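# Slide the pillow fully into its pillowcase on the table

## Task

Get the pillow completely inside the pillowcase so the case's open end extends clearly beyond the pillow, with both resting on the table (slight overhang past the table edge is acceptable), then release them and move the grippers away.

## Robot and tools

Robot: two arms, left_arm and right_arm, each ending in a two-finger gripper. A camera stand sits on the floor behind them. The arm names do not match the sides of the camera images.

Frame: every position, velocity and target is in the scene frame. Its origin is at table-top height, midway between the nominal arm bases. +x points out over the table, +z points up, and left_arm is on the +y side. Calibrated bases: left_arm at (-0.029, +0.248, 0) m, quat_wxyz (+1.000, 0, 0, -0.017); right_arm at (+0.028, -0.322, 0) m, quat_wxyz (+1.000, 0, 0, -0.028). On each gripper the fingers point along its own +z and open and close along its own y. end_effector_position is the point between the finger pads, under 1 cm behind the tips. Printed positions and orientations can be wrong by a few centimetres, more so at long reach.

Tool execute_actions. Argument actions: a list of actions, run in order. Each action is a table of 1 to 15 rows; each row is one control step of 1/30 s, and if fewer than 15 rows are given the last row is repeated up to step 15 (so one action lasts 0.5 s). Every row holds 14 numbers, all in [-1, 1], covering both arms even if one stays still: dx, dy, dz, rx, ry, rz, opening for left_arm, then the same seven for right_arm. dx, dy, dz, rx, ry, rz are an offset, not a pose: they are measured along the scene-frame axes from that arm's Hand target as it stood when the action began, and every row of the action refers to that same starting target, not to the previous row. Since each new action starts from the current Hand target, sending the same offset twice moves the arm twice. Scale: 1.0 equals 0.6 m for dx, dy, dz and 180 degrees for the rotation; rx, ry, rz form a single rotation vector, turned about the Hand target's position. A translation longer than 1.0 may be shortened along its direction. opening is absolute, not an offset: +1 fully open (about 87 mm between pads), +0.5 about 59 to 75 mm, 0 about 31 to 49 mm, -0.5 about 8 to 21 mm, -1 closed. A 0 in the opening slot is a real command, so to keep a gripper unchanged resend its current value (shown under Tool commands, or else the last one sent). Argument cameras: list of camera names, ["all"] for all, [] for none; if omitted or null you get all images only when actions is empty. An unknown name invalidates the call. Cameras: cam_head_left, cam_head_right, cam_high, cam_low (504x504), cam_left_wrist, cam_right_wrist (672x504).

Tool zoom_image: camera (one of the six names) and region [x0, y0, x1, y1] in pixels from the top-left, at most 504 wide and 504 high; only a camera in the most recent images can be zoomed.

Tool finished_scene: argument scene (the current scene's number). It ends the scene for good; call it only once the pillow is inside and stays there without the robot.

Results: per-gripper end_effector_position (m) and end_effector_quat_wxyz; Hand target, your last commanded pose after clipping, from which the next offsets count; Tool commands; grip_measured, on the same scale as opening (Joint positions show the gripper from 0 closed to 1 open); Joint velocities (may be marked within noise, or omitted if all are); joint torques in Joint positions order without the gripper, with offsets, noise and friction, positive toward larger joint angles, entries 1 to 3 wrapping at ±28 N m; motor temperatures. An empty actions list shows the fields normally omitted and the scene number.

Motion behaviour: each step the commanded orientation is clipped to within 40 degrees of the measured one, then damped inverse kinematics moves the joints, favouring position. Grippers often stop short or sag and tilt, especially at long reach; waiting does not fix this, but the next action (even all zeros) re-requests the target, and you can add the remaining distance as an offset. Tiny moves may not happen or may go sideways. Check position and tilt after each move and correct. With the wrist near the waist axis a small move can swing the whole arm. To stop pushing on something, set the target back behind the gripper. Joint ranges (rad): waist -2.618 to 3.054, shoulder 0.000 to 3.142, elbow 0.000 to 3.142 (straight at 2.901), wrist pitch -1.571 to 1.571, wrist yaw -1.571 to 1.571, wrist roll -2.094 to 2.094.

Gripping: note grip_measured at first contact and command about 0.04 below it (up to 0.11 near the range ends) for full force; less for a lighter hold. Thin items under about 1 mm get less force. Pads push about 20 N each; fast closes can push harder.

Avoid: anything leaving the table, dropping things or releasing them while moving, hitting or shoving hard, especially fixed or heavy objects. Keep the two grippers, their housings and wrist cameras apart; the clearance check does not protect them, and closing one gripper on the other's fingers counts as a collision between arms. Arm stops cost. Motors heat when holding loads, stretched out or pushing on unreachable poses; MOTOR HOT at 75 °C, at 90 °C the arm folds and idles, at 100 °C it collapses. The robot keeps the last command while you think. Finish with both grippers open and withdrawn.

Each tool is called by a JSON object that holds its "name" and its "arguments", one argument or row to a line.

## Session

{"name": "execute_actions", "arguments": {
  "actions": []
}}

Scene clock: 0.00 s.
left_arm: end_effector_position=(+0.3216, +0.1822, +0.3416) grip_measured=+1.000 end_effector_quat_wxyz=(+0.461, +0.070, +0.877, -0.114) | right_arm: end_effector_position=(+0.3858, -0.3475, +0.2519) grip_measured=+1.000 end_effector_quat_wxyz=(+0.383, -0.164, +0.894, -0.168)
Joint positions: left_arm=[-0.051 1.363 1.72 -0.95 0.196 -0.032 1] | right_arm=[0.143 1.34 1.387 -0.78 0.24 -0.383 1]
Joint velocities: within noise
Joint torques (N m): no reading
Motor temperatures (°C): left_arm=[24 36 34 25 22 23 24] | right_arm=[23 28 34 28 24 23 27]
Heat: left arm: 36 °C; right arm: 34 °C.
Hand target: left_arm +0.3216, +0.1821, +0.3488; +0.471, +0.071, +0.872, -0.114 | right_arm +0.3861, -0.3474, +0.2563; +0.388, -0.162, +0.891, -0.168
Tool commands: left_gripper/opening=+1.0 right_gripper/opening=+1.0

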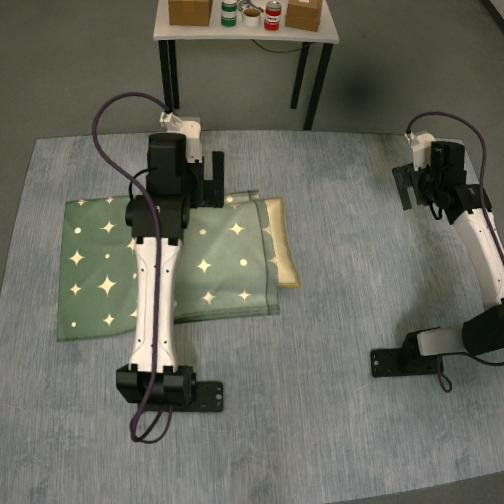

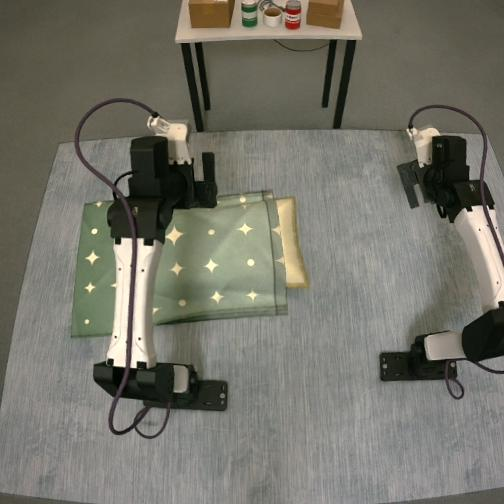

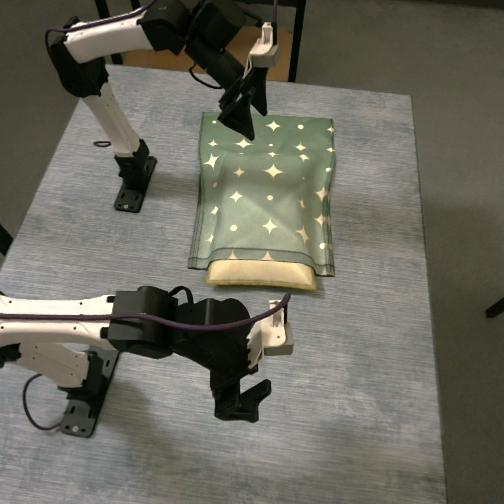

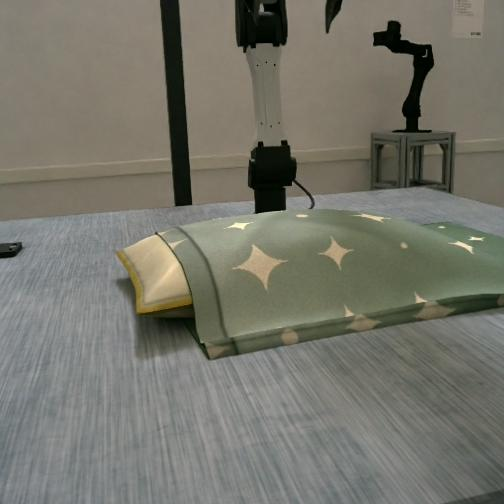

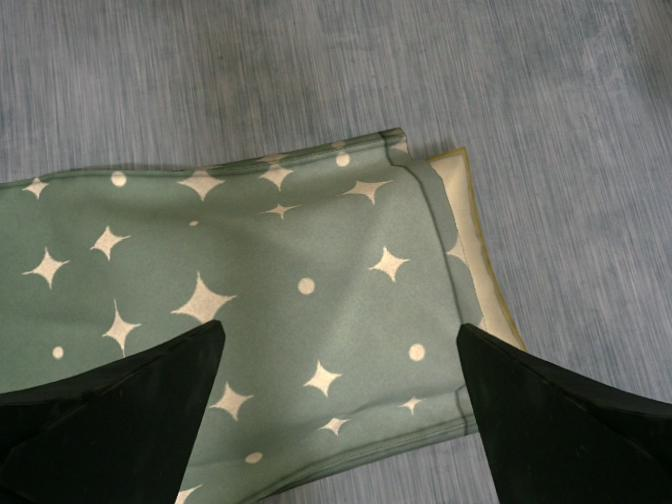

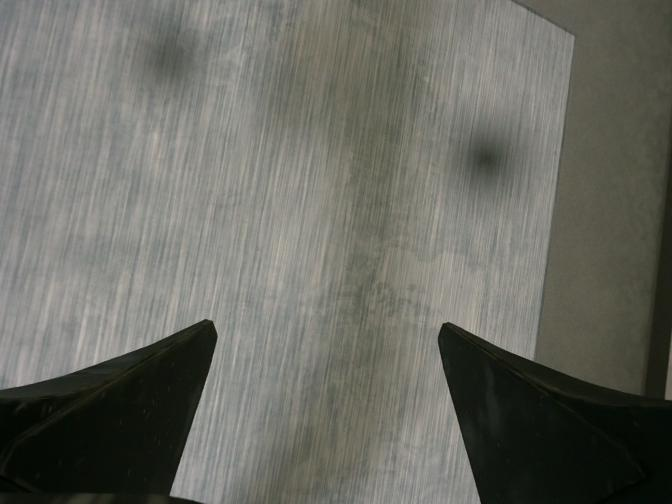

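{"name": "execute_actions", "arguments": {
  "actions": [
    [[-0.039,-0.062,-0.06,0.0539,0.0268,-0.0409,0.7,0,0.05,-0.045,0.0426,0.0037,0.0919,0.8]],
    [[-0.039,-0.062,-0.06,0.0539,0.0268,-0.0409,0.5,0,0.05,-0.045,0.0426,0.0037,0.0919,0.8]],
    [[-0.039,-0.062,-0.07,0.0539,0.0268,-0.0409,0.5,0,0.05,-0.045,0.0426,0.0037,0.0919,0.8]],
    [[-0.039,-0.062,-0.07,0.0539,0.0268,-0.0409,0.5,0,0.05,-0.05,0.0426,0.0037,0.0919,0.8]],
    [[-0.039,-0.062,-0.07,0.0539,0.0268,-0.0409,0.5,0,0.05,-0.05,0.0426,0.0037,0.0919,0.8]]
  ],
  "cameras": ["cam_left_wrist", "cam_right_wrist", "cam_head_right"]
}}

Scene clock: 54.40 s.
left_arm: end_effector_position=(+0.1987, -0.0026, +0.1418) grip_measured=+0.500 end_effector_quat_wxyz=(+0.147, +0.500, +0.848, +0.096) | right_arm: end_effector_position=(+0.3820, -0.2005, +0.1129) grip_measured=+0.800 end_effector_quat_wxyz=(-0.410, +0.570, -0.595, -0.391)
Joint positions: left_arm=[-0.966 1.797 1.616 -1.208 -0.304 0.094 0.75] | right_arm=[-0.024 1.933 1.403 -1.13 -1.203 -1.668 0.9]
Joint torques (N m): left_arm=[0.88 -9.68 8.7 0.67 -0.18 -0.16] | right_arm=[0.7 -8.17 6.75 0 -0.8 -0.35]
Motor temperatures (°C): left_arm=[24 38 37 31 22 23 24] | right_arm=[23 29 36 30 24 23 27]
Heat: left arm: 38 °C; right arm: 36 °C.
Hand target: left_arm +0.2046, -0.0039, +0.1508; +0.160, +0.490, +0.851, +0.096 | right_arm +0.3861, -0.1974, +0.1153; -0.406, +0.579, -0.579, -0.406
Off the commanded pose: left_arm 0.011 m, 2 deg | right_arm 0.006 m, 3 deg.
Images, in order (width x height): cam_head_right 504x504, cam_left_wrist 672x504, cam_right_wrist 672x504.

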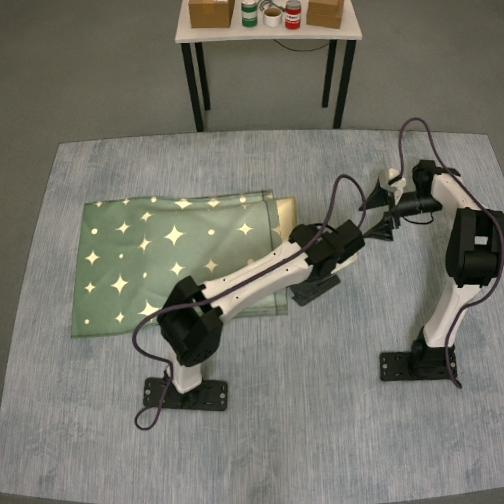

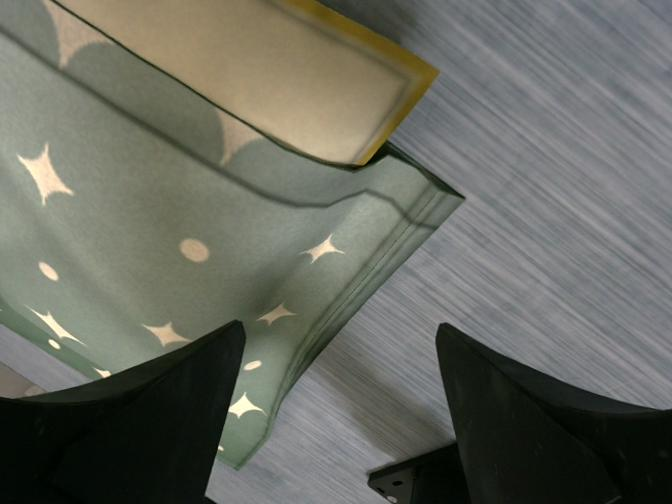

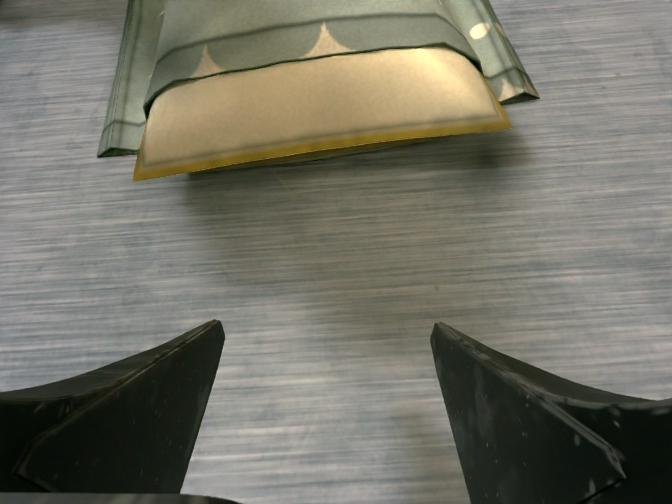

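{"name": "execute_actions", "arguments": {
  "actions": [
    [[-0.03,-0.02,-0.07,0,0,0,0.5,0,0.04,-0.03,0,0,0,0.8]],
    [[-0.02,-0.01,-0.07,0,0,0,0.5,0,0.02,-0.06,0,0,0,0.8]]
  ],
  "cameras": ["cam_left_wrist", "cam_right_wrist"]
}}

Scene clock: 67.93 s.
left_arm: end_effector_position=(+0.1730, -0.0203, +0.0680) grip_measured=+0.500 end_effector_quat_wxyz=(+0.153, +0.494, +0.851, +0.094) | right_arm: end_effector_position=(+0.3893, -0.1641, +0.0627) grip_measured=+0.800 end_effector_quat_wxyz=(-0.406, +0.583, -0.578, -0.400)
Joint positions: left_arm=[-1.056 1.826 1.359 -0.938 -0.323 -0.011 0.75] | right_arm=[0.077 2.009 1.292 -0.79 -1.213 -1.514 0.9]
Joint torques (N m): left_arm=[-0.06 -9.22 5.94 0.8 -0.2 -0.15] | right_arm=[0.62 -10.37 3.67 0.45 -0.73 -0.13]
Heat: left arm: 40 °C; right arm: 37 °C.
Hand target: left_arm +0.1746, -0.0219, +0.0667; +0.160, +0.491, +0.851, +0.096 | right_arm +0.3861, -0.1613, +0.0613; -0.406, +0.579, -0.579, -0.406
Off the commanded pose: left_arm 0.003 m, 1 deg | right_arm 0.005 m, 1 deg.

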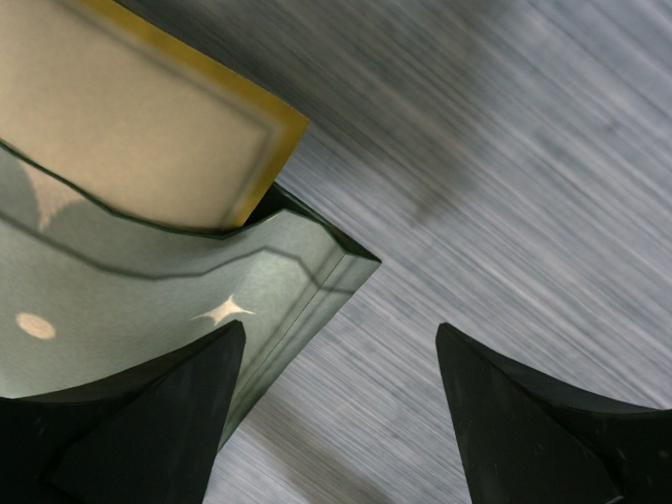

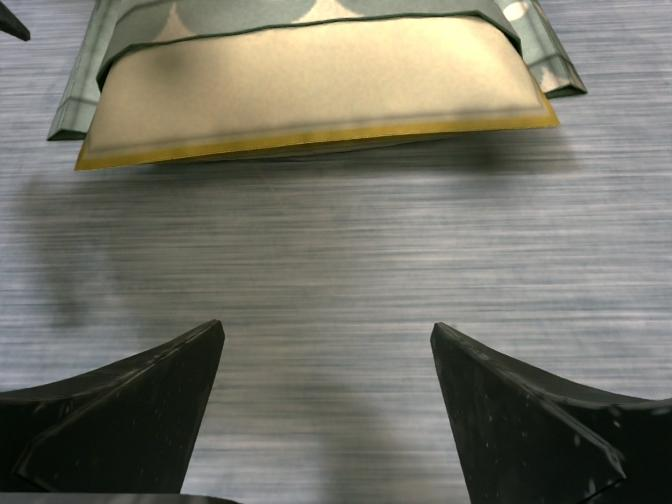

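{"name": "execute_actions", "arguments": {
  "actions": [
    [[-0.022,-0.012,-0.055,0,0,0,0.5,0,0,0,0,0,0,0.8]],
    [[0,0,-0.03,0,0,0,0.5,-0.01,0.03,-0.03,0,0,0,0.8]]
  ],
  "cameras": ["cam_left_wrist"]
}}

Scene clock: 78.80 s.
left_arm: end_effector_position=(+0.1597, -0.0273, +0.0236) grip_measured=+0.500 end_effector_quat_wxyz=(+0.155, +0.494, +0.850, +0.094) | right_arm: end_effector_position=(+0.3823, -0.1440, +0.0414) grip_measured=+0.800 end_effector_quat_wxyz=(-0.404, +0.580, -0.578, -0.407)
Joint positions: left_arm=[-1.101 1.88 1.245 -0.782 -0.332 -0.057 0.75] | right_arm=[0.131 2.009 1.183 -0.552 -1.215 -1.364 0.9]
Joint torques (N m): left_arm=[0.08 -7.99 4.85 1 -0.2 -0.14] | right_arm=[0.35 -11.51 3.56 0.61 -0.63 -0.11]
Heat: left arm: 40 °C; right arm: 37 °C.
Hand target: left_arm +0.1614, -0.0290, +0.0157; +0.160, +0.490, +0.851, +0.096 | right_arm +0.3801, -0.1433, +0.0433; -0.406, +0.579, -0.579, -0.406
Off the commanded pose: left_arm 0.008 m, 1 deg | right_arm 0.003 m, 0 deg.

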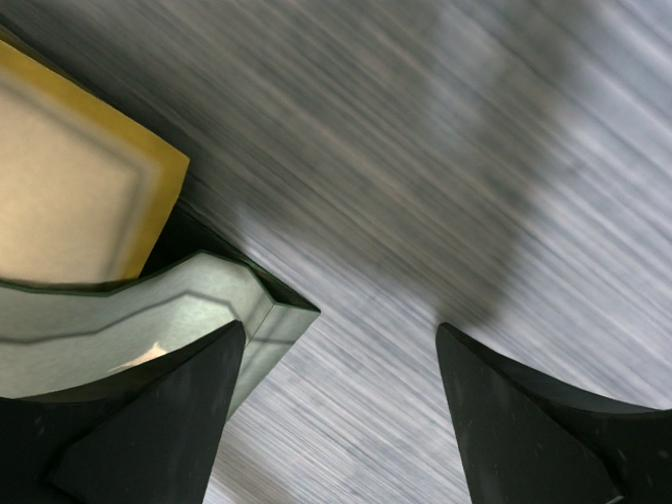

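{"name": "execute_actions", "arguments": {
  "actions": [
    [[0.005,0.01,-0.018,0,0,0,0.4,0,0,-0.008,0,0,0,0.8]],
    [[0,0,0,0,0,0,0,0,0,0,0,0,0,0.8]],
    [[0,0,0,0,0,0,-0.5,0,0,0,0,0,0,0.8]],
    [[0,0,0,0,0,0,-1,0,0,0,0,0,0,0.8]],
    [[0,0,0,0,0,0,-1,0,0,0,0,0,0,0.8]]
  ],
  "cameras": ["cam_left_wrist", "cam_head_right", "cam_right_wrist"]
}}

Scene clock: 89.97 s.
left_arm: end_effector_position=(+0.1615, -0.0288, +0.0126) grip_measured=-0.999 end_effector_quat_wxyz=(+0.164, +0.492, +0.851, +0.086) | right_arm: end_effector_position=(+0.3829, -0.1440, +0.0392) grip_measured=+0.800 end_effector_quat_wxyz=(-0.408, +0.581, -0.577, -0.404)
Joint positions: left_arm=[-1.097 1.883 1.201 -0.71 -0.328 -0.053 0] | right_arm=[0.131 2.009 1.171 -0.525 -1.215 -1.356 0.9]
Joint torques (N m): left_arm=[1.03 -8.03 4.63 0.82 -0.2 0] | right_arm=[0.34 -10.73 3.56 0.66 -0.61 -0.12]
Heat: left arm: 41 °C; right arm: 36 °C.
Hand target: left_arm +0.1645, -0.0231, +0.0049; +0.160, +0.490, +0.851, +0.096 | right_arm +0.3800, -0.1433, +0.0385; -0.406, +0.579, -0.579, -0.406
Off the commanded pose: left_arm 0.010 m, 1 deg | right_arm 0.003 m, 0 deg.
Images, in order (width x height): cam_head_right 504x504, cam_left_wrist 672x504, cam_right_wrist 672x504.

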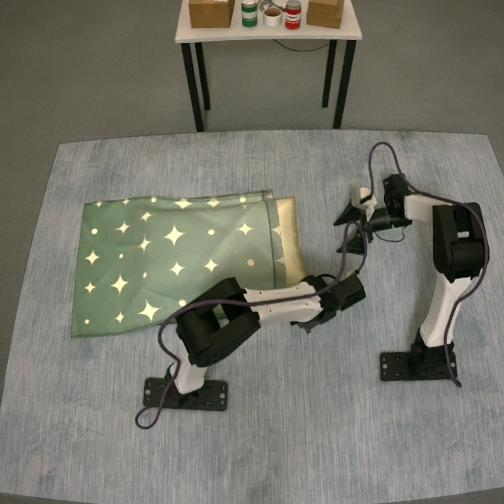

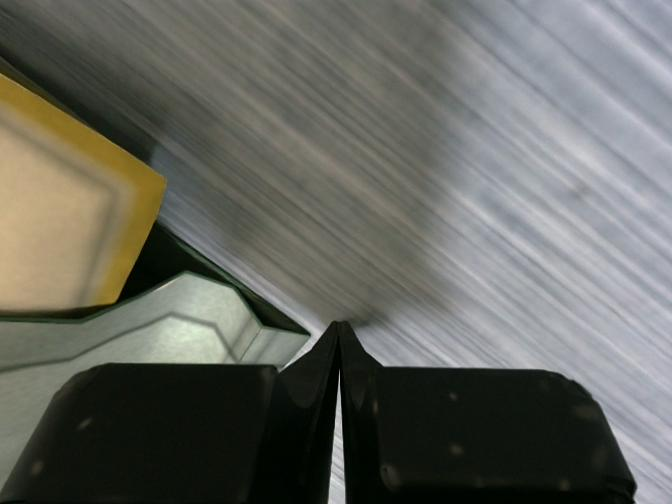

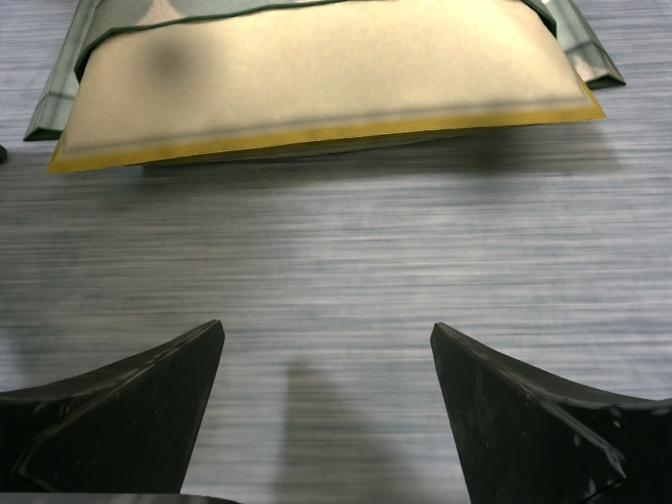

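{"name": "execute_actions", "arguments": {
  "actions": [
    [[0,0,0.04,0,0,0,0.0,0,0,0,0,0,0,0.8]],
    [[0.03,0.007,0.0,0,0,0,0.5,0,0,0,0,0,0,0.8]],
    [[0,0,-0.04,0,0,0,0.5,0,0,0,0,0,0,0.8]]
  ],
  "cameras": ["cam_left_wrist"]
}}

{"name": "execute_actions", "arguments": {
  "actions": [
    [[0,0,0,0,0,0,0,0,0,0,0,0,0,0.8]],
    [[0,0,0,0,0,0,-0.5,0,0,0,0,0,0,0.8]],
    [[0,0,0,0,0,0,-1,0,0,0,0,0,0,0.8]],
    [[0,0,0,0,0,0,-1,0,0,0,0,0,0,0.8]]
  ],
  "cameras": ["cam_left_wrist"]
}}

Scene clock: 100.80 s.
left_arm: end_effector_position=(+0.1793, -0.0126, +0.0234) grip_measured=+0.500 end_effector_quat_wxyz=(+0.153, +0.497, +0.847, +0.107) | right_arm: end_effector_position=(+0.3829, -0.1440, +0.0392) grip_measured=+0.800 end_effector_quat_wxyz=(-0.408, +0.581, -0.577, -0.404)
Joint positions: left_arm=[-1.042 1.877 1.233 -0.769 -0.343 0.012 0.75] | right_arm=[0.131 2.009 1.171 -0.525 -1.215 -1.356 0.9]
Joint torques (N m): left_arm=[0.61 -6.37 3.26 1.57 0.02 -0.14] | right_arm=[0.36 -10.73 3.55 0.66 -0.61 -0.12]
Heat: left arm: 41 °C; right arm: 36 °C.
Hand target: left_arm +0.1825, -0.0189, +0.0050; +0.160, +0.490, +0.851, +0.096 | right_arm +0.3800, -0.1433, +0.0385; -0.406, +0.579, -0.579, -0.406
Off the commanded pose: left_arm 0.020 m, 2 deg | right_arm 0.003 m, 0 deg.

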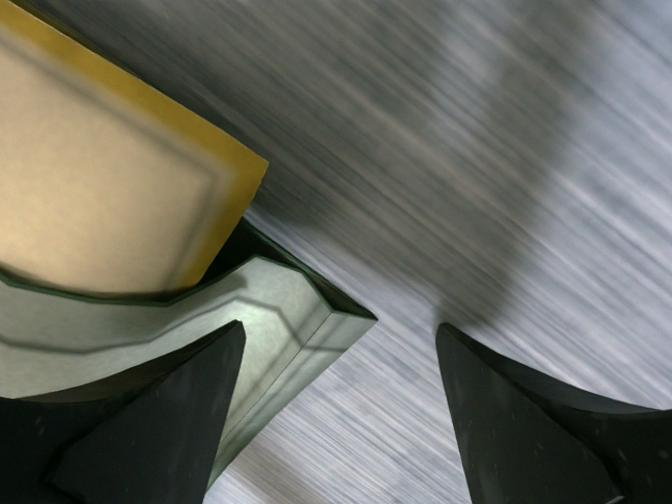

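Scene clock: 103.00 s.
left_arm: end_effector_position=(+0.1826, -0.0210, +0.0128) grip_measured=-0.999 end_effector_quat_wxyz=(+0.166, +0.494, +0.848, +0.096) | right_arm: end_effector_position=(+0.3829, -0.1440, +0.0392) grip_measured=+0.800 end_effector_quat_wxyz=(-0.408, +0.581, -0.577, -0.404)
Joint positions: left_arm=[-1.042 1.895 1.213 -0.697 -0.336 0.012 0] | right_arm=[0.131 2.009 1.171 -0.525 -1.215 -1.356 0.9]
Joint torques (N m): left_arm=[0.75 -8.16 4.86 0.89 -0.01 -0.12] | right_arm=[0.35 -10.73 3.56 0.66 -0.61 -0.12]
Heat: left arm: 41 °C; right arm: 36 °C.
Hand target: left_arm +0.1825, -0.0188, +0.0049; +0.160, +0.490, +0.851, +0.096 | right_arm +0.3800, -0.1433, +0.0385; -0.406, +0.579, -0.579, -0.406
Off the commanded pose: left_arm 0.008 m, 1 deg | right_arm 0.003 m, 0 deg.

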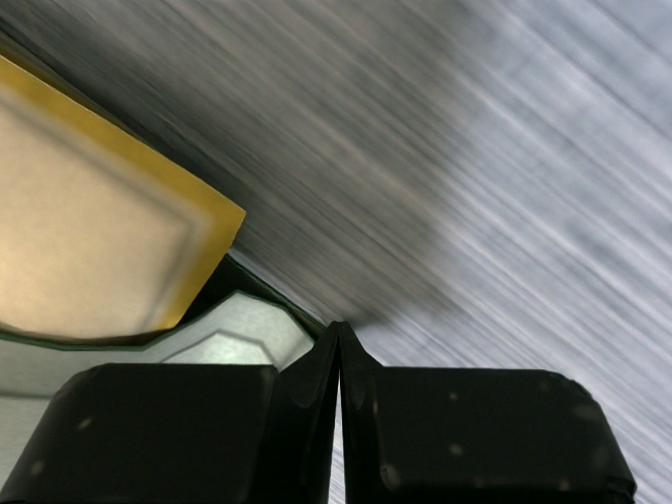

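{"name": "execute_actions", "arguments": {
  "actions": [
    [[0,0,0.04,0,0,0,0.0,0,0,0,0,0,0,0.8]],
    [[0.015,0.012,0.0,0,0,0,0.4,0,0,0,0,0,0,0.8]],
    [[0.0,0.0,-0.045,0,0,0,0.4,0,0,0,0,0,0,0.8]],
    [[0,0,-0.018,0,0,0,0.3,0,0,0,0,0,0,0.8]]
  ],
  "cameras": ["cam_left_wrist"]
}}

{"name": "execute_actions", "arguments": {
  "actions": [
    [[0,0,0,0,0,0,0,0,0,0,0,0,0,0.8]],
    [[0,0,0,0,0,0,-0.4,0,0,0,0,0,0,0.8]],
    [[0,0,0,0,0,0,-0.8,0,0,0,0,0,0,0.8]],
    [[0,0,0,0,0,0,-1,0,0,0,0,0,0,0.8]]
  ],
  "cameras": ["cam_left_wrist"]
}}

Scene clock: 121.33 s.
left_arm: end_effector_position=(+0.1893, -0.0100, +0.0210) grip_measured=+0.300 end_effector_quat_wxyz=(+0.164, +0.495, +0.847, +0.099) | right_arm: end_effector_position=(+0.3829, -0.1440, +0.0392) grip_measured=+0.800 end_effector_quat_wxyz=(-0.408, +0.581, -0.577, -0.404)
Joint positions: left_arm=[-1.011 1.864 1.206 -0.717 -0.335 0.046 0.65] | right_arm=[0.131 2.009 1.171 -0.525 -1.215 -1.356 0.9]
Joint torques (N m): left_arm=[0.87 -4.11 1.87 1.76 0 -0.12] | right_arm=[0.35 -10.73 3.55 0.65 -0.61 -0.12]
Motor temperatures (°C): left_arm=[24 42 38 29 22 23 24] | right_arm=[23 34 36 29 24 23 27]
Heat: left arm: 42 °C; right arm: 36 °C.
Hand target: left_arm +0.1915, -0.0117, -0.0088; +0.160, +0.490, +0.851, +0.096 | right_arm +0.3800, -0.1433, +0.0385; -0.406, +0.579, -0.579, -0.406
Off the commanded pose: left_arm 0.030 m, 1 deg | right_arm 0.003 m, 0 deg.

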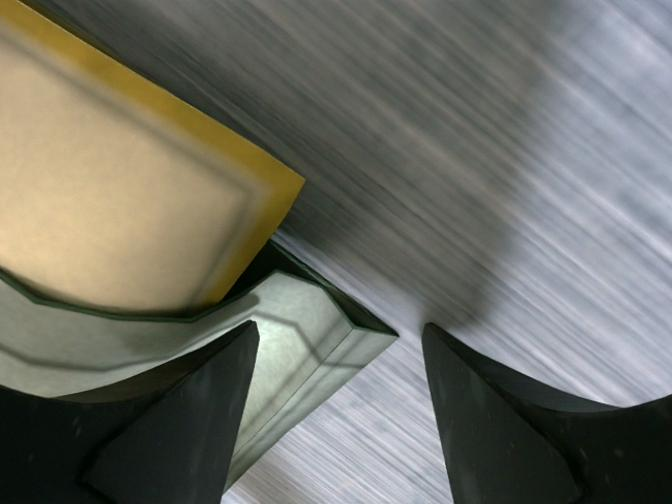

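Scene clock: 123.53 s.
left_arm: end_effector_position=(+0.1922, -0.0192, +0.0118) grip_measured=-1.000 end_effector_quat_wxyz=(+0.176, +0.493, +0.847, +0.087) | right_arm: end_effector_position=(+0.3829, -0.1440, +0.0392) grip_measured=+0.800 end_effector_quat_wxyz=(-0.408, +0.581, -0.577, -0.404)
Joint positions: left_arm=[-1.013 1.882 1.19 -0.649 -0.325 0.046 0] | right_arm=[0.131 2.009 1.171 -0.525 -1.215 -1.356 0.9]
Joint torques (N m): left_arm=[0.98 -5.52 3.4 1.14 -0.08 -0.12] | right_arm=[0.36 -10.73 3.55 0.66 -0.62 -0.13]
Heat: left arm: 41 °C; right arm: 36 °C.
Hand target: left_arm +0.1914, -0.0116, -0.0089; +0.160, +0.490, +0.851, +0.096 | right_arm +0.3800, -0.1433, +0.0385; -0.406, +0.579, -0.579, -0.406
Off the commanded pose: left_arm 0.022 m, 2 deg | right_arm 0.003 m, 0 deg.

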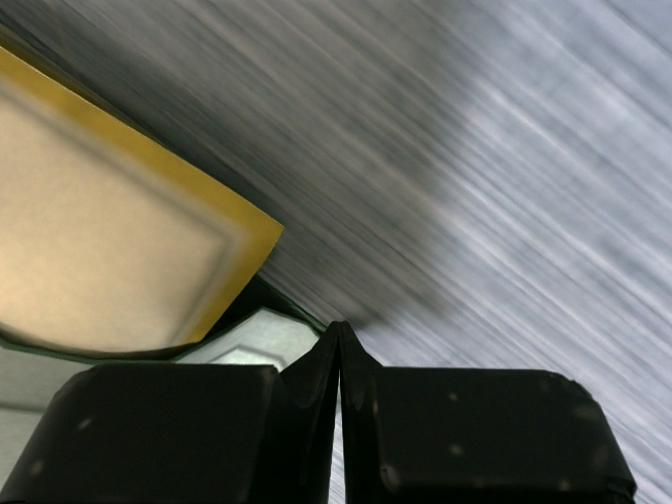

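{"name": "execute_actions", "arguments": {
  "actions": [
    [[0,0,0.04,0,0,0,0.0,0,0,0,0,0,0,0.8]],
    [[0.01,0.03,0.0,0,0,0,0.4,0,0,0,0,0,0,0.8]],
    [[0.0,0.0,-0.04,0,0,0,0.4,0,0,0,0,0,0,0.8]]
  ],
  "cameras": ["cam_left_wrist"]
}}

{"name": "execute_actions", "arguments": {
  "actions": [
    [[0,0,0,0,0,0,0,0,0,0,0,0,0,0.8]],
    [[0,0,0,0,0,0,-0.4,0,0,0,0,0,0,0.8]],
    [[0,0,0,0,0,0,-0.8,0,0,0,0,0,0,0.8]],
    [[0,0,0,0,0,0,-1,0,0,0,0,0,0,0.8]]
  ],
  "cameras": ["cam_left_wrist"]
}}

Scene clock: 134.27 s.
left_arm: end_effector_position=(+0.2095, -0.0038, +0.0231) grip_measured=+0.400 end_effector_quat_wxyz=(+0.200, +0.484, +0.846, +0.097) | right_arm: end_effector_position=(+0.3829, -0.1440, +0.0392) grip_measured=+0.800 end_effector_quat_wxyz=(-0.408, +0.581, -0.577, -0.404)
Joint positions: left_arm=[-0.966 1.825 1.149 -0.616 -0.356 0.09 0.7] | right_arm=[0.131 2.009 1.171 -0.525 -1.215 -1.356 0.9]
Joint torques (N m): left_arm=[0.72 -4.14 1.83 1.15 0.22 -0.16] | right_arm=[0.36 -10.73 3.54 0.65 -0.61 -0.12]
Heat: left arm: 41 °C; right arm: 36 °C.
Hand target: left_arm +0.1974, +0.0062, -0.0088; +0.160, +0.491, +0.851, +0.096 | right_arm +0.3800, -0.1433, +0.0385; -0.406, +0.579, -0.579, -0.406
Off the commanded pose: left_arm 0.036 m, 5 deg | right_arm 0.003 m, 0 deg.

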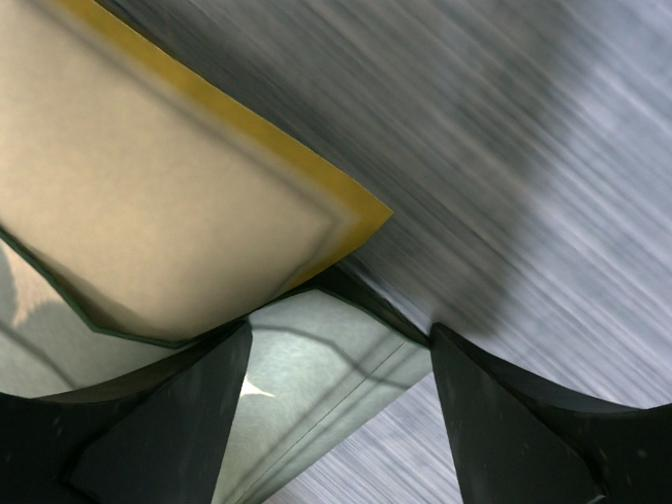

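Scene clock: 136.47 s.
left_arm: end_effector_position=(+0.2099, -0.0057, +0.0131) grip_measured=-0.982 end_effector_quat_wxyz=(+0.201, +0.485, +0.846, +0.094) | right_arm: end_effector_position=(+0.3829, -0.1440, +0.0392) grip_measured=+0.800 end_effector_quat_wxyz=(-0.408, +0.581, -0.577, -0.404)
Joint positions: left_arm=[-0.966 1.844 1.13 -0.574 -0.351 0.092 0.009] | right_arm=[0.131 2.009 1.171 -0.525 -1.215 -1.356 0.9]
Joint torques (N m): left_arm=[0.77 -5.75 3.38 0.75 0.2 -0.15] | right_arm=[0.35 -10.73 3.55 0.66 -0.62 -0.12]
Heat: left arm: 40 °C; right arm: 36 °C.
Hand target: left_arm +0.1974, +0.0063, -0.0088; +0.160, +0.490, +0.851, +0.096 | right_arm +0.3800, -0.1433, +0.0385; -0.406, +0.579, -0.579, -0.406
Off the commanded pose: left_arm 0.028 m, 5 deg | right_arm 0.003 m, 0 deg.

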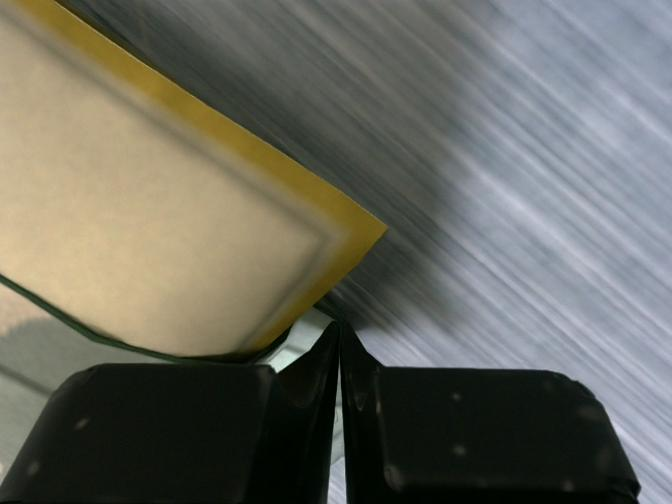

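{"name": "execute_actions", "arguments": {
  "actions": [
    [[0,0,0.03,0,0,0,0.2,0,0,0,0,0,0,0.8]],
    [[-0.005,0.03,0.0,0,0,0,0.4,0,0,0,0,0,0,0.8]],
    [[0.0,0.0,-0.03,0,0,0,0.4,0,0,0,0,0,0,0.8]],
    [[0,0,0,0,0,0,0.2,0,0,0,0,0,0,0.8]]
  ],
  "cameras": ["cam_left_wrist"]
}}

{"name": "execute_actions", "arguments": {
  "actions": [
    [[0,0,0,0,0,0,0,0,0,0,0,0,0,0.8]],
    [[0,0,0,0,0,0,-0.4,0,0,0,0,0,0,0.8]],
    [[0,0,0,0,0,0,-0.8,0,0,0,0,0,0,0.8]],
    [[0,0,0,0,0,0,-1,0,0,0,0,0,0,0.8]]
  ],
  "cameras": ["cam_left_wrist"]
}}

Scene clock: 147.70 s.
left_arm: end_effector_position=(+0.2121, +0.0075, +0.0218) grip_measured=+0.200 end_effector_quat_wxyz=(+0.215, +0.480, +0.846, +0.092) | right_arm: end_effector_position=(+0.3829, -0.1440, +0.0392) grip_measured=+0.800 end_effector_quat_wxyz=(-0.408, +0.581, -0.577, -0.404)
Joint positions: left_arm=[-0.942 1.772 1.071 -0.549 -0.352 0.114 0.6] | right_arm=[0.131 2.009 1.171 -0.525 -1.215 -1.356 0.9]
Joint torques (N m): left_arm=[0.76 -4.1 2.04 0.79 0.27 -0.15] | right_arm=[0.35 -10.73 3.52 0.66 -0.61 -0.13]
Heat: left arm: 40 °C; right arm: 36 °C.
Hand target: left_arm +0.1945, +0.0243, -0.0088; +0.160, +0.490, +0.851, +0.096 | right_arm +0.3800, -0.1433, +0.0385; -0.406, +0.579, -0.579, -0.406
Off the commanded pose: left_arm 0.039 m, 6 deg | right_arm 0.003 m, 0 deg.

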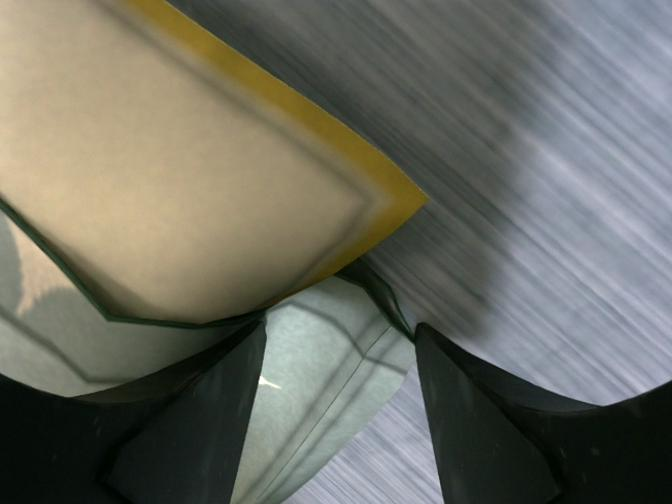

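Scene clock: 149.90 s.
left_arm: end_effector_position=(+0.2085, +0.0094, +0.0139) grip_measured=-0.902 end_effector_quat_wxyz=(+0.206, +0.483, +0.846, +0.091) | right_arm: end_effector_position=(+0.3829, -0.1440, +0.0392) grip_measured=+0.800 end_effector_quat_wxyz=(-0.408, +0.581, -0.577, -0.404)
Joint positions: left_arm=[-0.943 1.785 1.056 -0.539 -0.343 0.113 0.049] | right_arm=[0.131 2.009 1.171 -0.525 -1.215 -1.356 0.9]
Joint torques (N m): left_arm=[0.81 -4.89 3.19 0.66 0.19 -0.11] | right_arm=[0.35 -10.73 3.54 0.66 -0.62 -0.12]
Heat: left arm: 40 °C; right arm: 36 °C.
Hand target: left_arm +0.1944, +0.0244, -0.0089; +0.160, +0.491, +0.851, +0.096 | right_arm +0.3800, -0.1433, +0.0385; -0.406, +0.579, -0.579, -0.406
Off the commanded pose: left_arm 0.031 m, 5 deg | right_arm 0.003 m, 0 deg.

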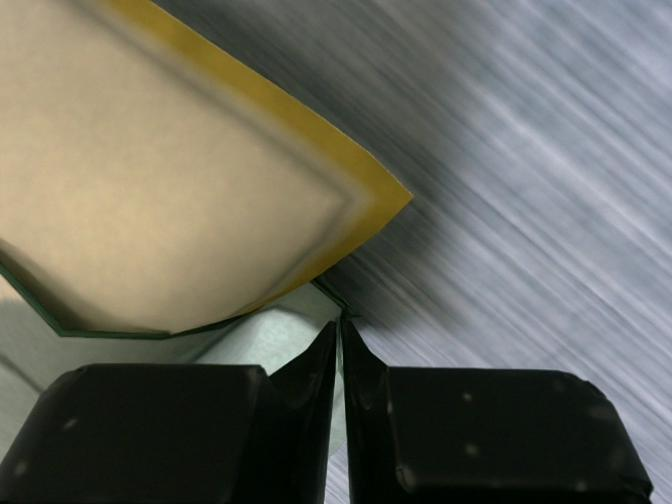

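{"name": "execute_actions", "arguments": {
  "actions": [
    [[0.023,-0.05,0.023,0,0,0,-1,-0.01,0.04,-0.005,0,0,0,0.8]],
    [[0,0,0,0,0,0,-1,-0.01,0.05,0,0,0,0,0.8]],
    [[0,0,0,0,0,0,-1,0,0.05,0,0,0,0,0.8]],
    [[0,0,0,0,0,0,-1,0,0.05,0,0,0,0,0.8]]
  ],
  "cameras": ["cam_right_wrist", "cam_head_right", "cam_low"]
}}

Scene clock: 162.63 s.
left_arm: end_effector_position=(+0.2152, -0.0007, +0.0153) grip_measured=-0.912 end_effector_quat_wxyz=(+0.178, +0.489, +0.847, +0.109) | right_arm: end_effector_position=(+0.3658, -0.0290, +0.0395) grip_measured=+0.800 end_effector_quat_wxyz=(-0.406, +0.581, -0.572, -0.412)
Joint positions: left_arm=[-0.947 1.879 1.191 -0.648 -0.352 0.108 0.044] | right_arm=[0.448 1.984 1.018 0.205 -1.07 -0.696 0.9]
Joint torques (N m): left_arm=[-0.28 -6.54 6.83 0.74 0.23 -0.24] | right_arm=[0.35 -9.48 4.6 1.49 -0.2 -0.16]
Heat: left arm: 39 °C; right arm: 36 °C.
Hand target: left_arm +0.2082, -0.0057, +0.0049; +0.160, +0.491, +0.851, +0.096 | right_arm +0.3680, -0.0293, +0.0355; -0.406, +0.579, -0.579, -0.406
Off the commanded pose: left_arm 0.013 m, 3 deg | right_arm 0.005 m, 1 deg.
Images, in order (width x height): cam_head_right 504x504, cam_low 504x504, cam_right_wrist 672x504.

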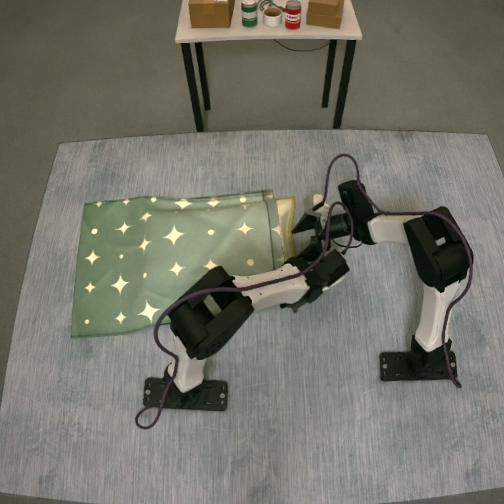

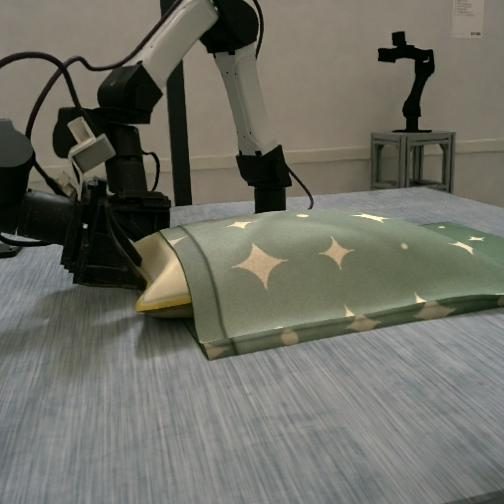

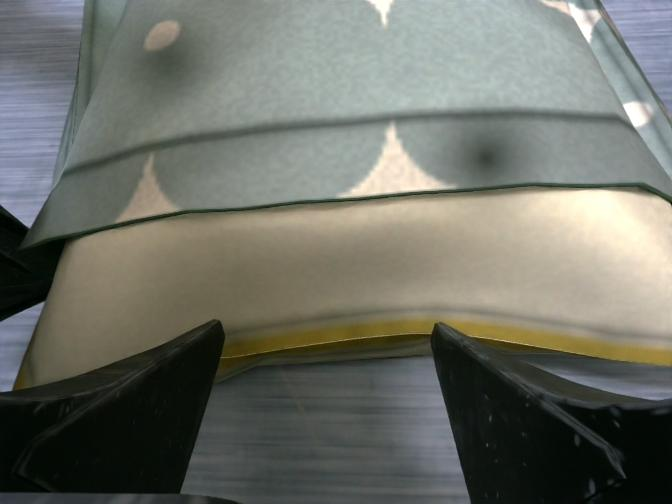

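{"name": "execute_actions", "arguments": {
  "actions": [
    [[0,0,0,0,0,0,-1,0.01,0.05,0,0,0,0,0.8]],
    [[0,0,0,0,0,0,-1,0,0.05,0,0,0,0,0.8]],
    [[0,0,0,0,0,0,-1,0,0.05,0,0,0,0,0.8]]
  ],
  "cameras": ["cam_right_wrist", "cam_head_right", "cam_low"]
}}

Scene clock: 169.90 s.
left_arm: end_effector_position=(+0.2151, -0.0005, +0.0153) grip_measured=-0.912 end_effector_quat_wxyz=(+0.177, +0.489, +0.847, +0.109) | right_arm: end_effector_position=(+0.3660, +0.0244, +0.0365) grip_measured=+0.800 end_effector_quat_wxyz=(-0.399, +0.580, -0.577, -0.414)
Joint positions: left_arm=[-0.947 1.879 1.191 -0.649 -0.352 0.108 0.044] | right_arm=[0.574 2.064 1.104 0.314 -0.973 -0.542 0.9]
Joint torques (N m): left_arm=[-0.29 -6.54 6.72 0.74 0.24 -0.24] | right_arm=[0.14 -11.14 4.82 1.57 -0.32 -0.23]
Heat: left arm: 40 °C; right arm: 36 °C.
Hand target: left_arm +0.2082, -0.0057, +0.0050; +0.160, +0.491, +0.851, +0.096 | right_arm +0.3660, +0.0244, +0.0365; -0.399, +0.580, -0.577, -0.414 (last step not sent: back at the drive's target)
Off the commanded pose: left_arm 0.013 m, 3 deg | right_arm 0.037 m, 1 deg.
pose unreachable (right arm): on one or more control steps of this call, first in action 2 (counted from 0), this arm could not follow its commanded pose, so it was not sent that pose on those steps. It may still have moved: this result reports where it is.
cause: moving toward the commanded pose would bring a part of the arm too close to another arm (this arm's forearm (the part past joint 3) and the left arm's wrist camera, where that arm would come to rest).
Images, in order (width x height): cam_head_right 504x504, cam_low 504x504, cam_right_wrist 672x504.

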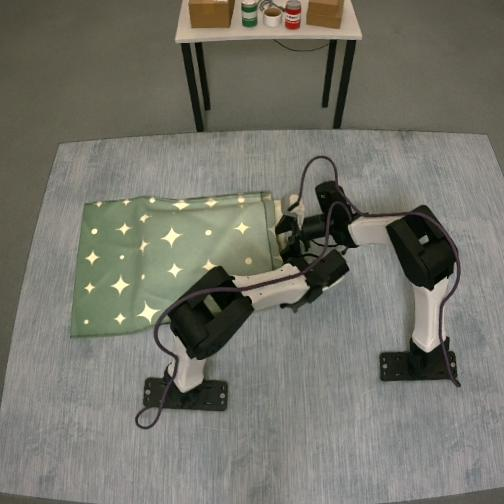

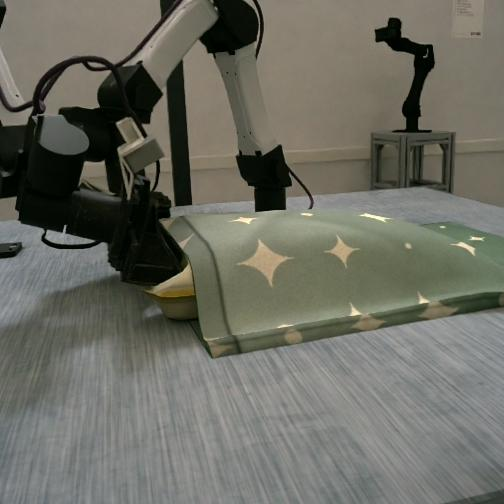

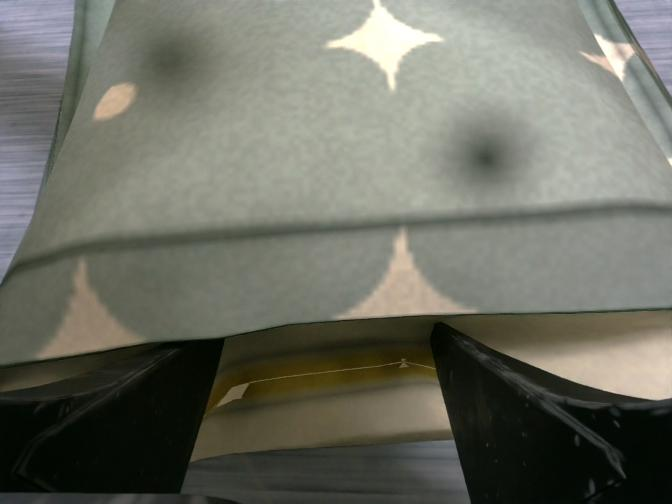

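{"name": "execute_actions", "arguments": {
  "actions": [
    [[0,0,0,0,0,-0.1,-1,0,-0.01,0,0,0,0,0.8]],
    [[0,0,0,0,0,-0.1,-1,0,0,0,0,0,0,0.8]],
    [[0,0,0,0,0,-0.1,-1,0.01,0.02,0,0,0,0,0.8]],
    [[0,0,0,0,0,0,-1,0.01,0.05,0,0,0,0,0.8]],
    [[0,0,0,0,0,0,-1,0.0,0.05,0,0,0,0,0.8]]
  ],
  "cameras": ["cam_right_wrist", "cam_head_right", "cam_left_wrist"]
}}

Scene clock: 199.87 s.
left_arm: end_effector_position=(+0.2198, +0.0008, +0.0152) grip_measured=-0.914 end_effector_quat_wxyz=(+0.187, +0.818, +0.542, +0.051) | right_arm: end_effector_position=(+0.3746, +0.0794, +0.0363) grip_measured=+0.800 end_effector_quat_wxyz=(-0.393, +0.578, -0.582, -0.416)
Joint positions: left_arm=[-0.891 1.701 0.947 -0.434 -0.078 1.061 0.043] | right_arm=[0.674 2.177 1.283 0.311 -0.891 -0.443 0.9]
Joint torques (N m): left_arm=[0.25 -7.3 4.18 1.22 0.76 -0.05] | right_arm=[1.61 -10.02 7.35 1.87 -0.12 -0.17]
Heat: left arm: 40 °C; right arm: 37 °C.
Hand target: left_arm +0.2082, -0.0057, +0.0050; +0.186, +0.823, +0.536, +0.013 | right_arm +0.3781, +0.0903, +0.0365; -0.399, +0.580, -0.577, -0.414
Off the commanded pose: left_arm 0.017 m, 4 deg | right_arm 0.012 m, 1 deg.
Images, in order (width x height): cam_head_right 504x504, cam_left_wrist 672x504, cam_right_wrist 672x504.

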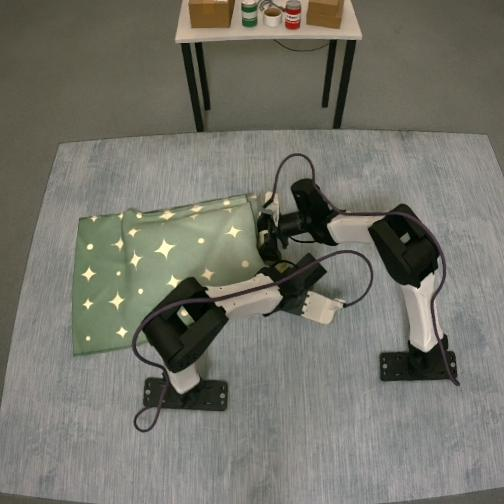

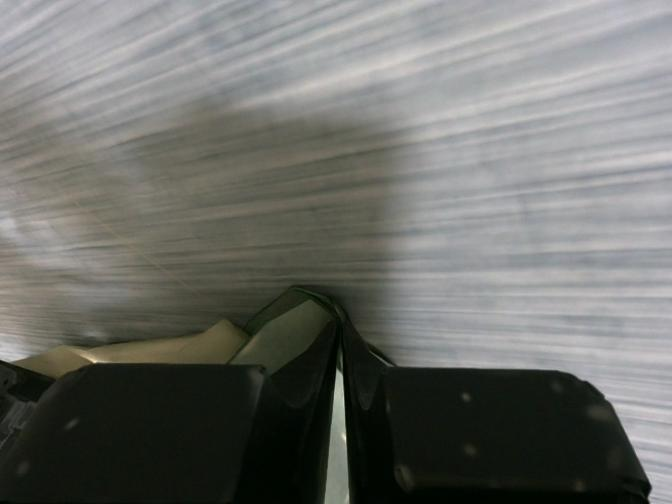

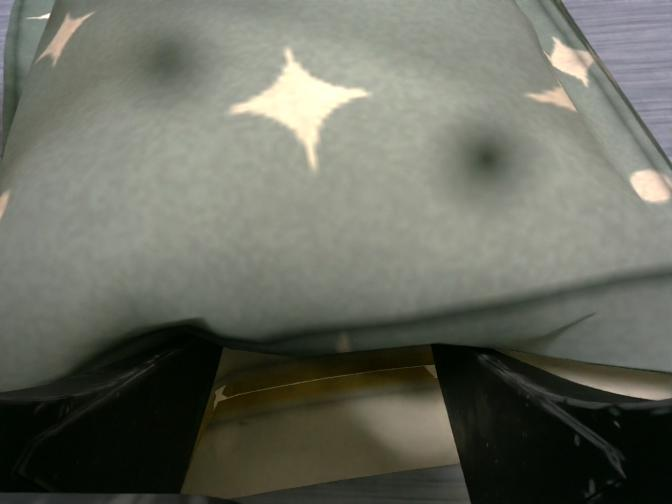

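{"name": "execute_actions", "arguments": {
  "actions": [
    [[0,0,0,0,0,0,-1,-0.01,0.04,0,0,0,0,0.8]],
    [[0,0,0,0,0,0,-1,-0.01,0.04,0,0,0,0,0.8]],
    [[0,0,0,0,0,0,-1,-0.01,0.03,0,0,0,0,0.8]]
  ],
  "cameras": ["cam_right_wrist", "cam_head_right", "cam_high"]
}}

Scene clock: 209.57 s.
left_arm: end_effector_position=(+0.2204, +0.0014, +0.0152) grip_measured=-0.914 end_effector_quat_wxyz=(+0.187, +0.817, +0.543, +0.051) | right_arm: end_effector_position=(+0.3627, +0.1415, +0.0357) grip_measured=+0.800 end_effector_quat_wxyz=(-0.395, +0.578, -0.584, -0.410)
Joint positions: left_arm=[-0.888 1.701 0.947 -0.434 -0.078 1.062 0.043] | right_arm=[0.803 2.267 1.421 0.334 -0.769 -0.347 0.9]
Joint torques (N m): left_arm=[0.1 -7.27 4.31 1.21 0.74 -0.09] | right_arm=[2.37 -10.91 7.8 1.98 -0.11 -0.06]
Heat: left arm: 40 °C; right arm: 38 °C.
Hand target: left_arm +0.2083, -0.0057, +0.0050; +0.186, +0.823, +0.536, +0.013 | right_arm +0.3601, +0.1564, +0.0366; -0.400, +0.580, -0.577, -0.414
Off the commanded pose: left_arm 0.017 m, 4 deg | right_arm 0.015 m, 1 deg.
Images, in order (width x height): cam_head_right 504x504, cam_high 504x504, cam_right_wrist 672x504.

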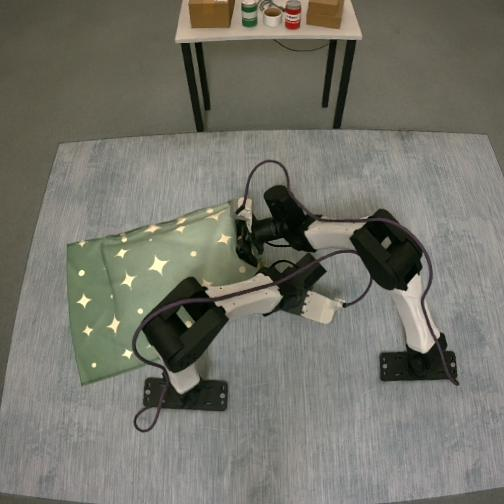

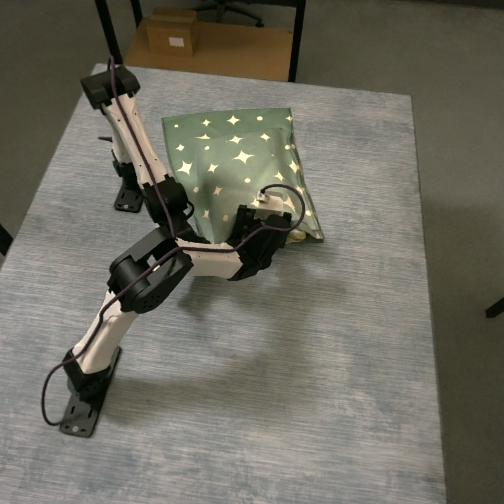

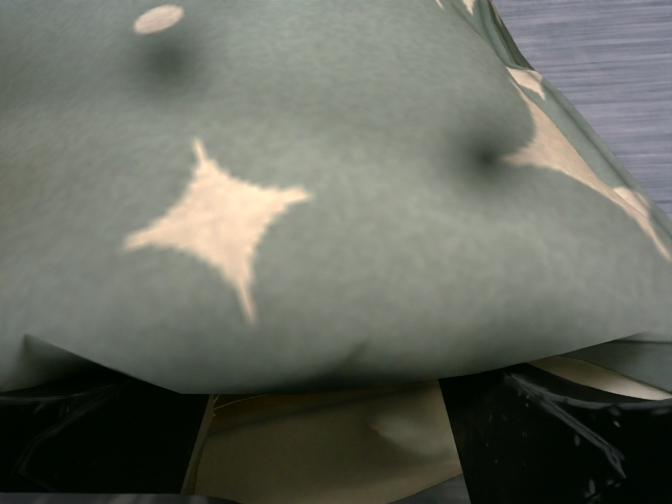

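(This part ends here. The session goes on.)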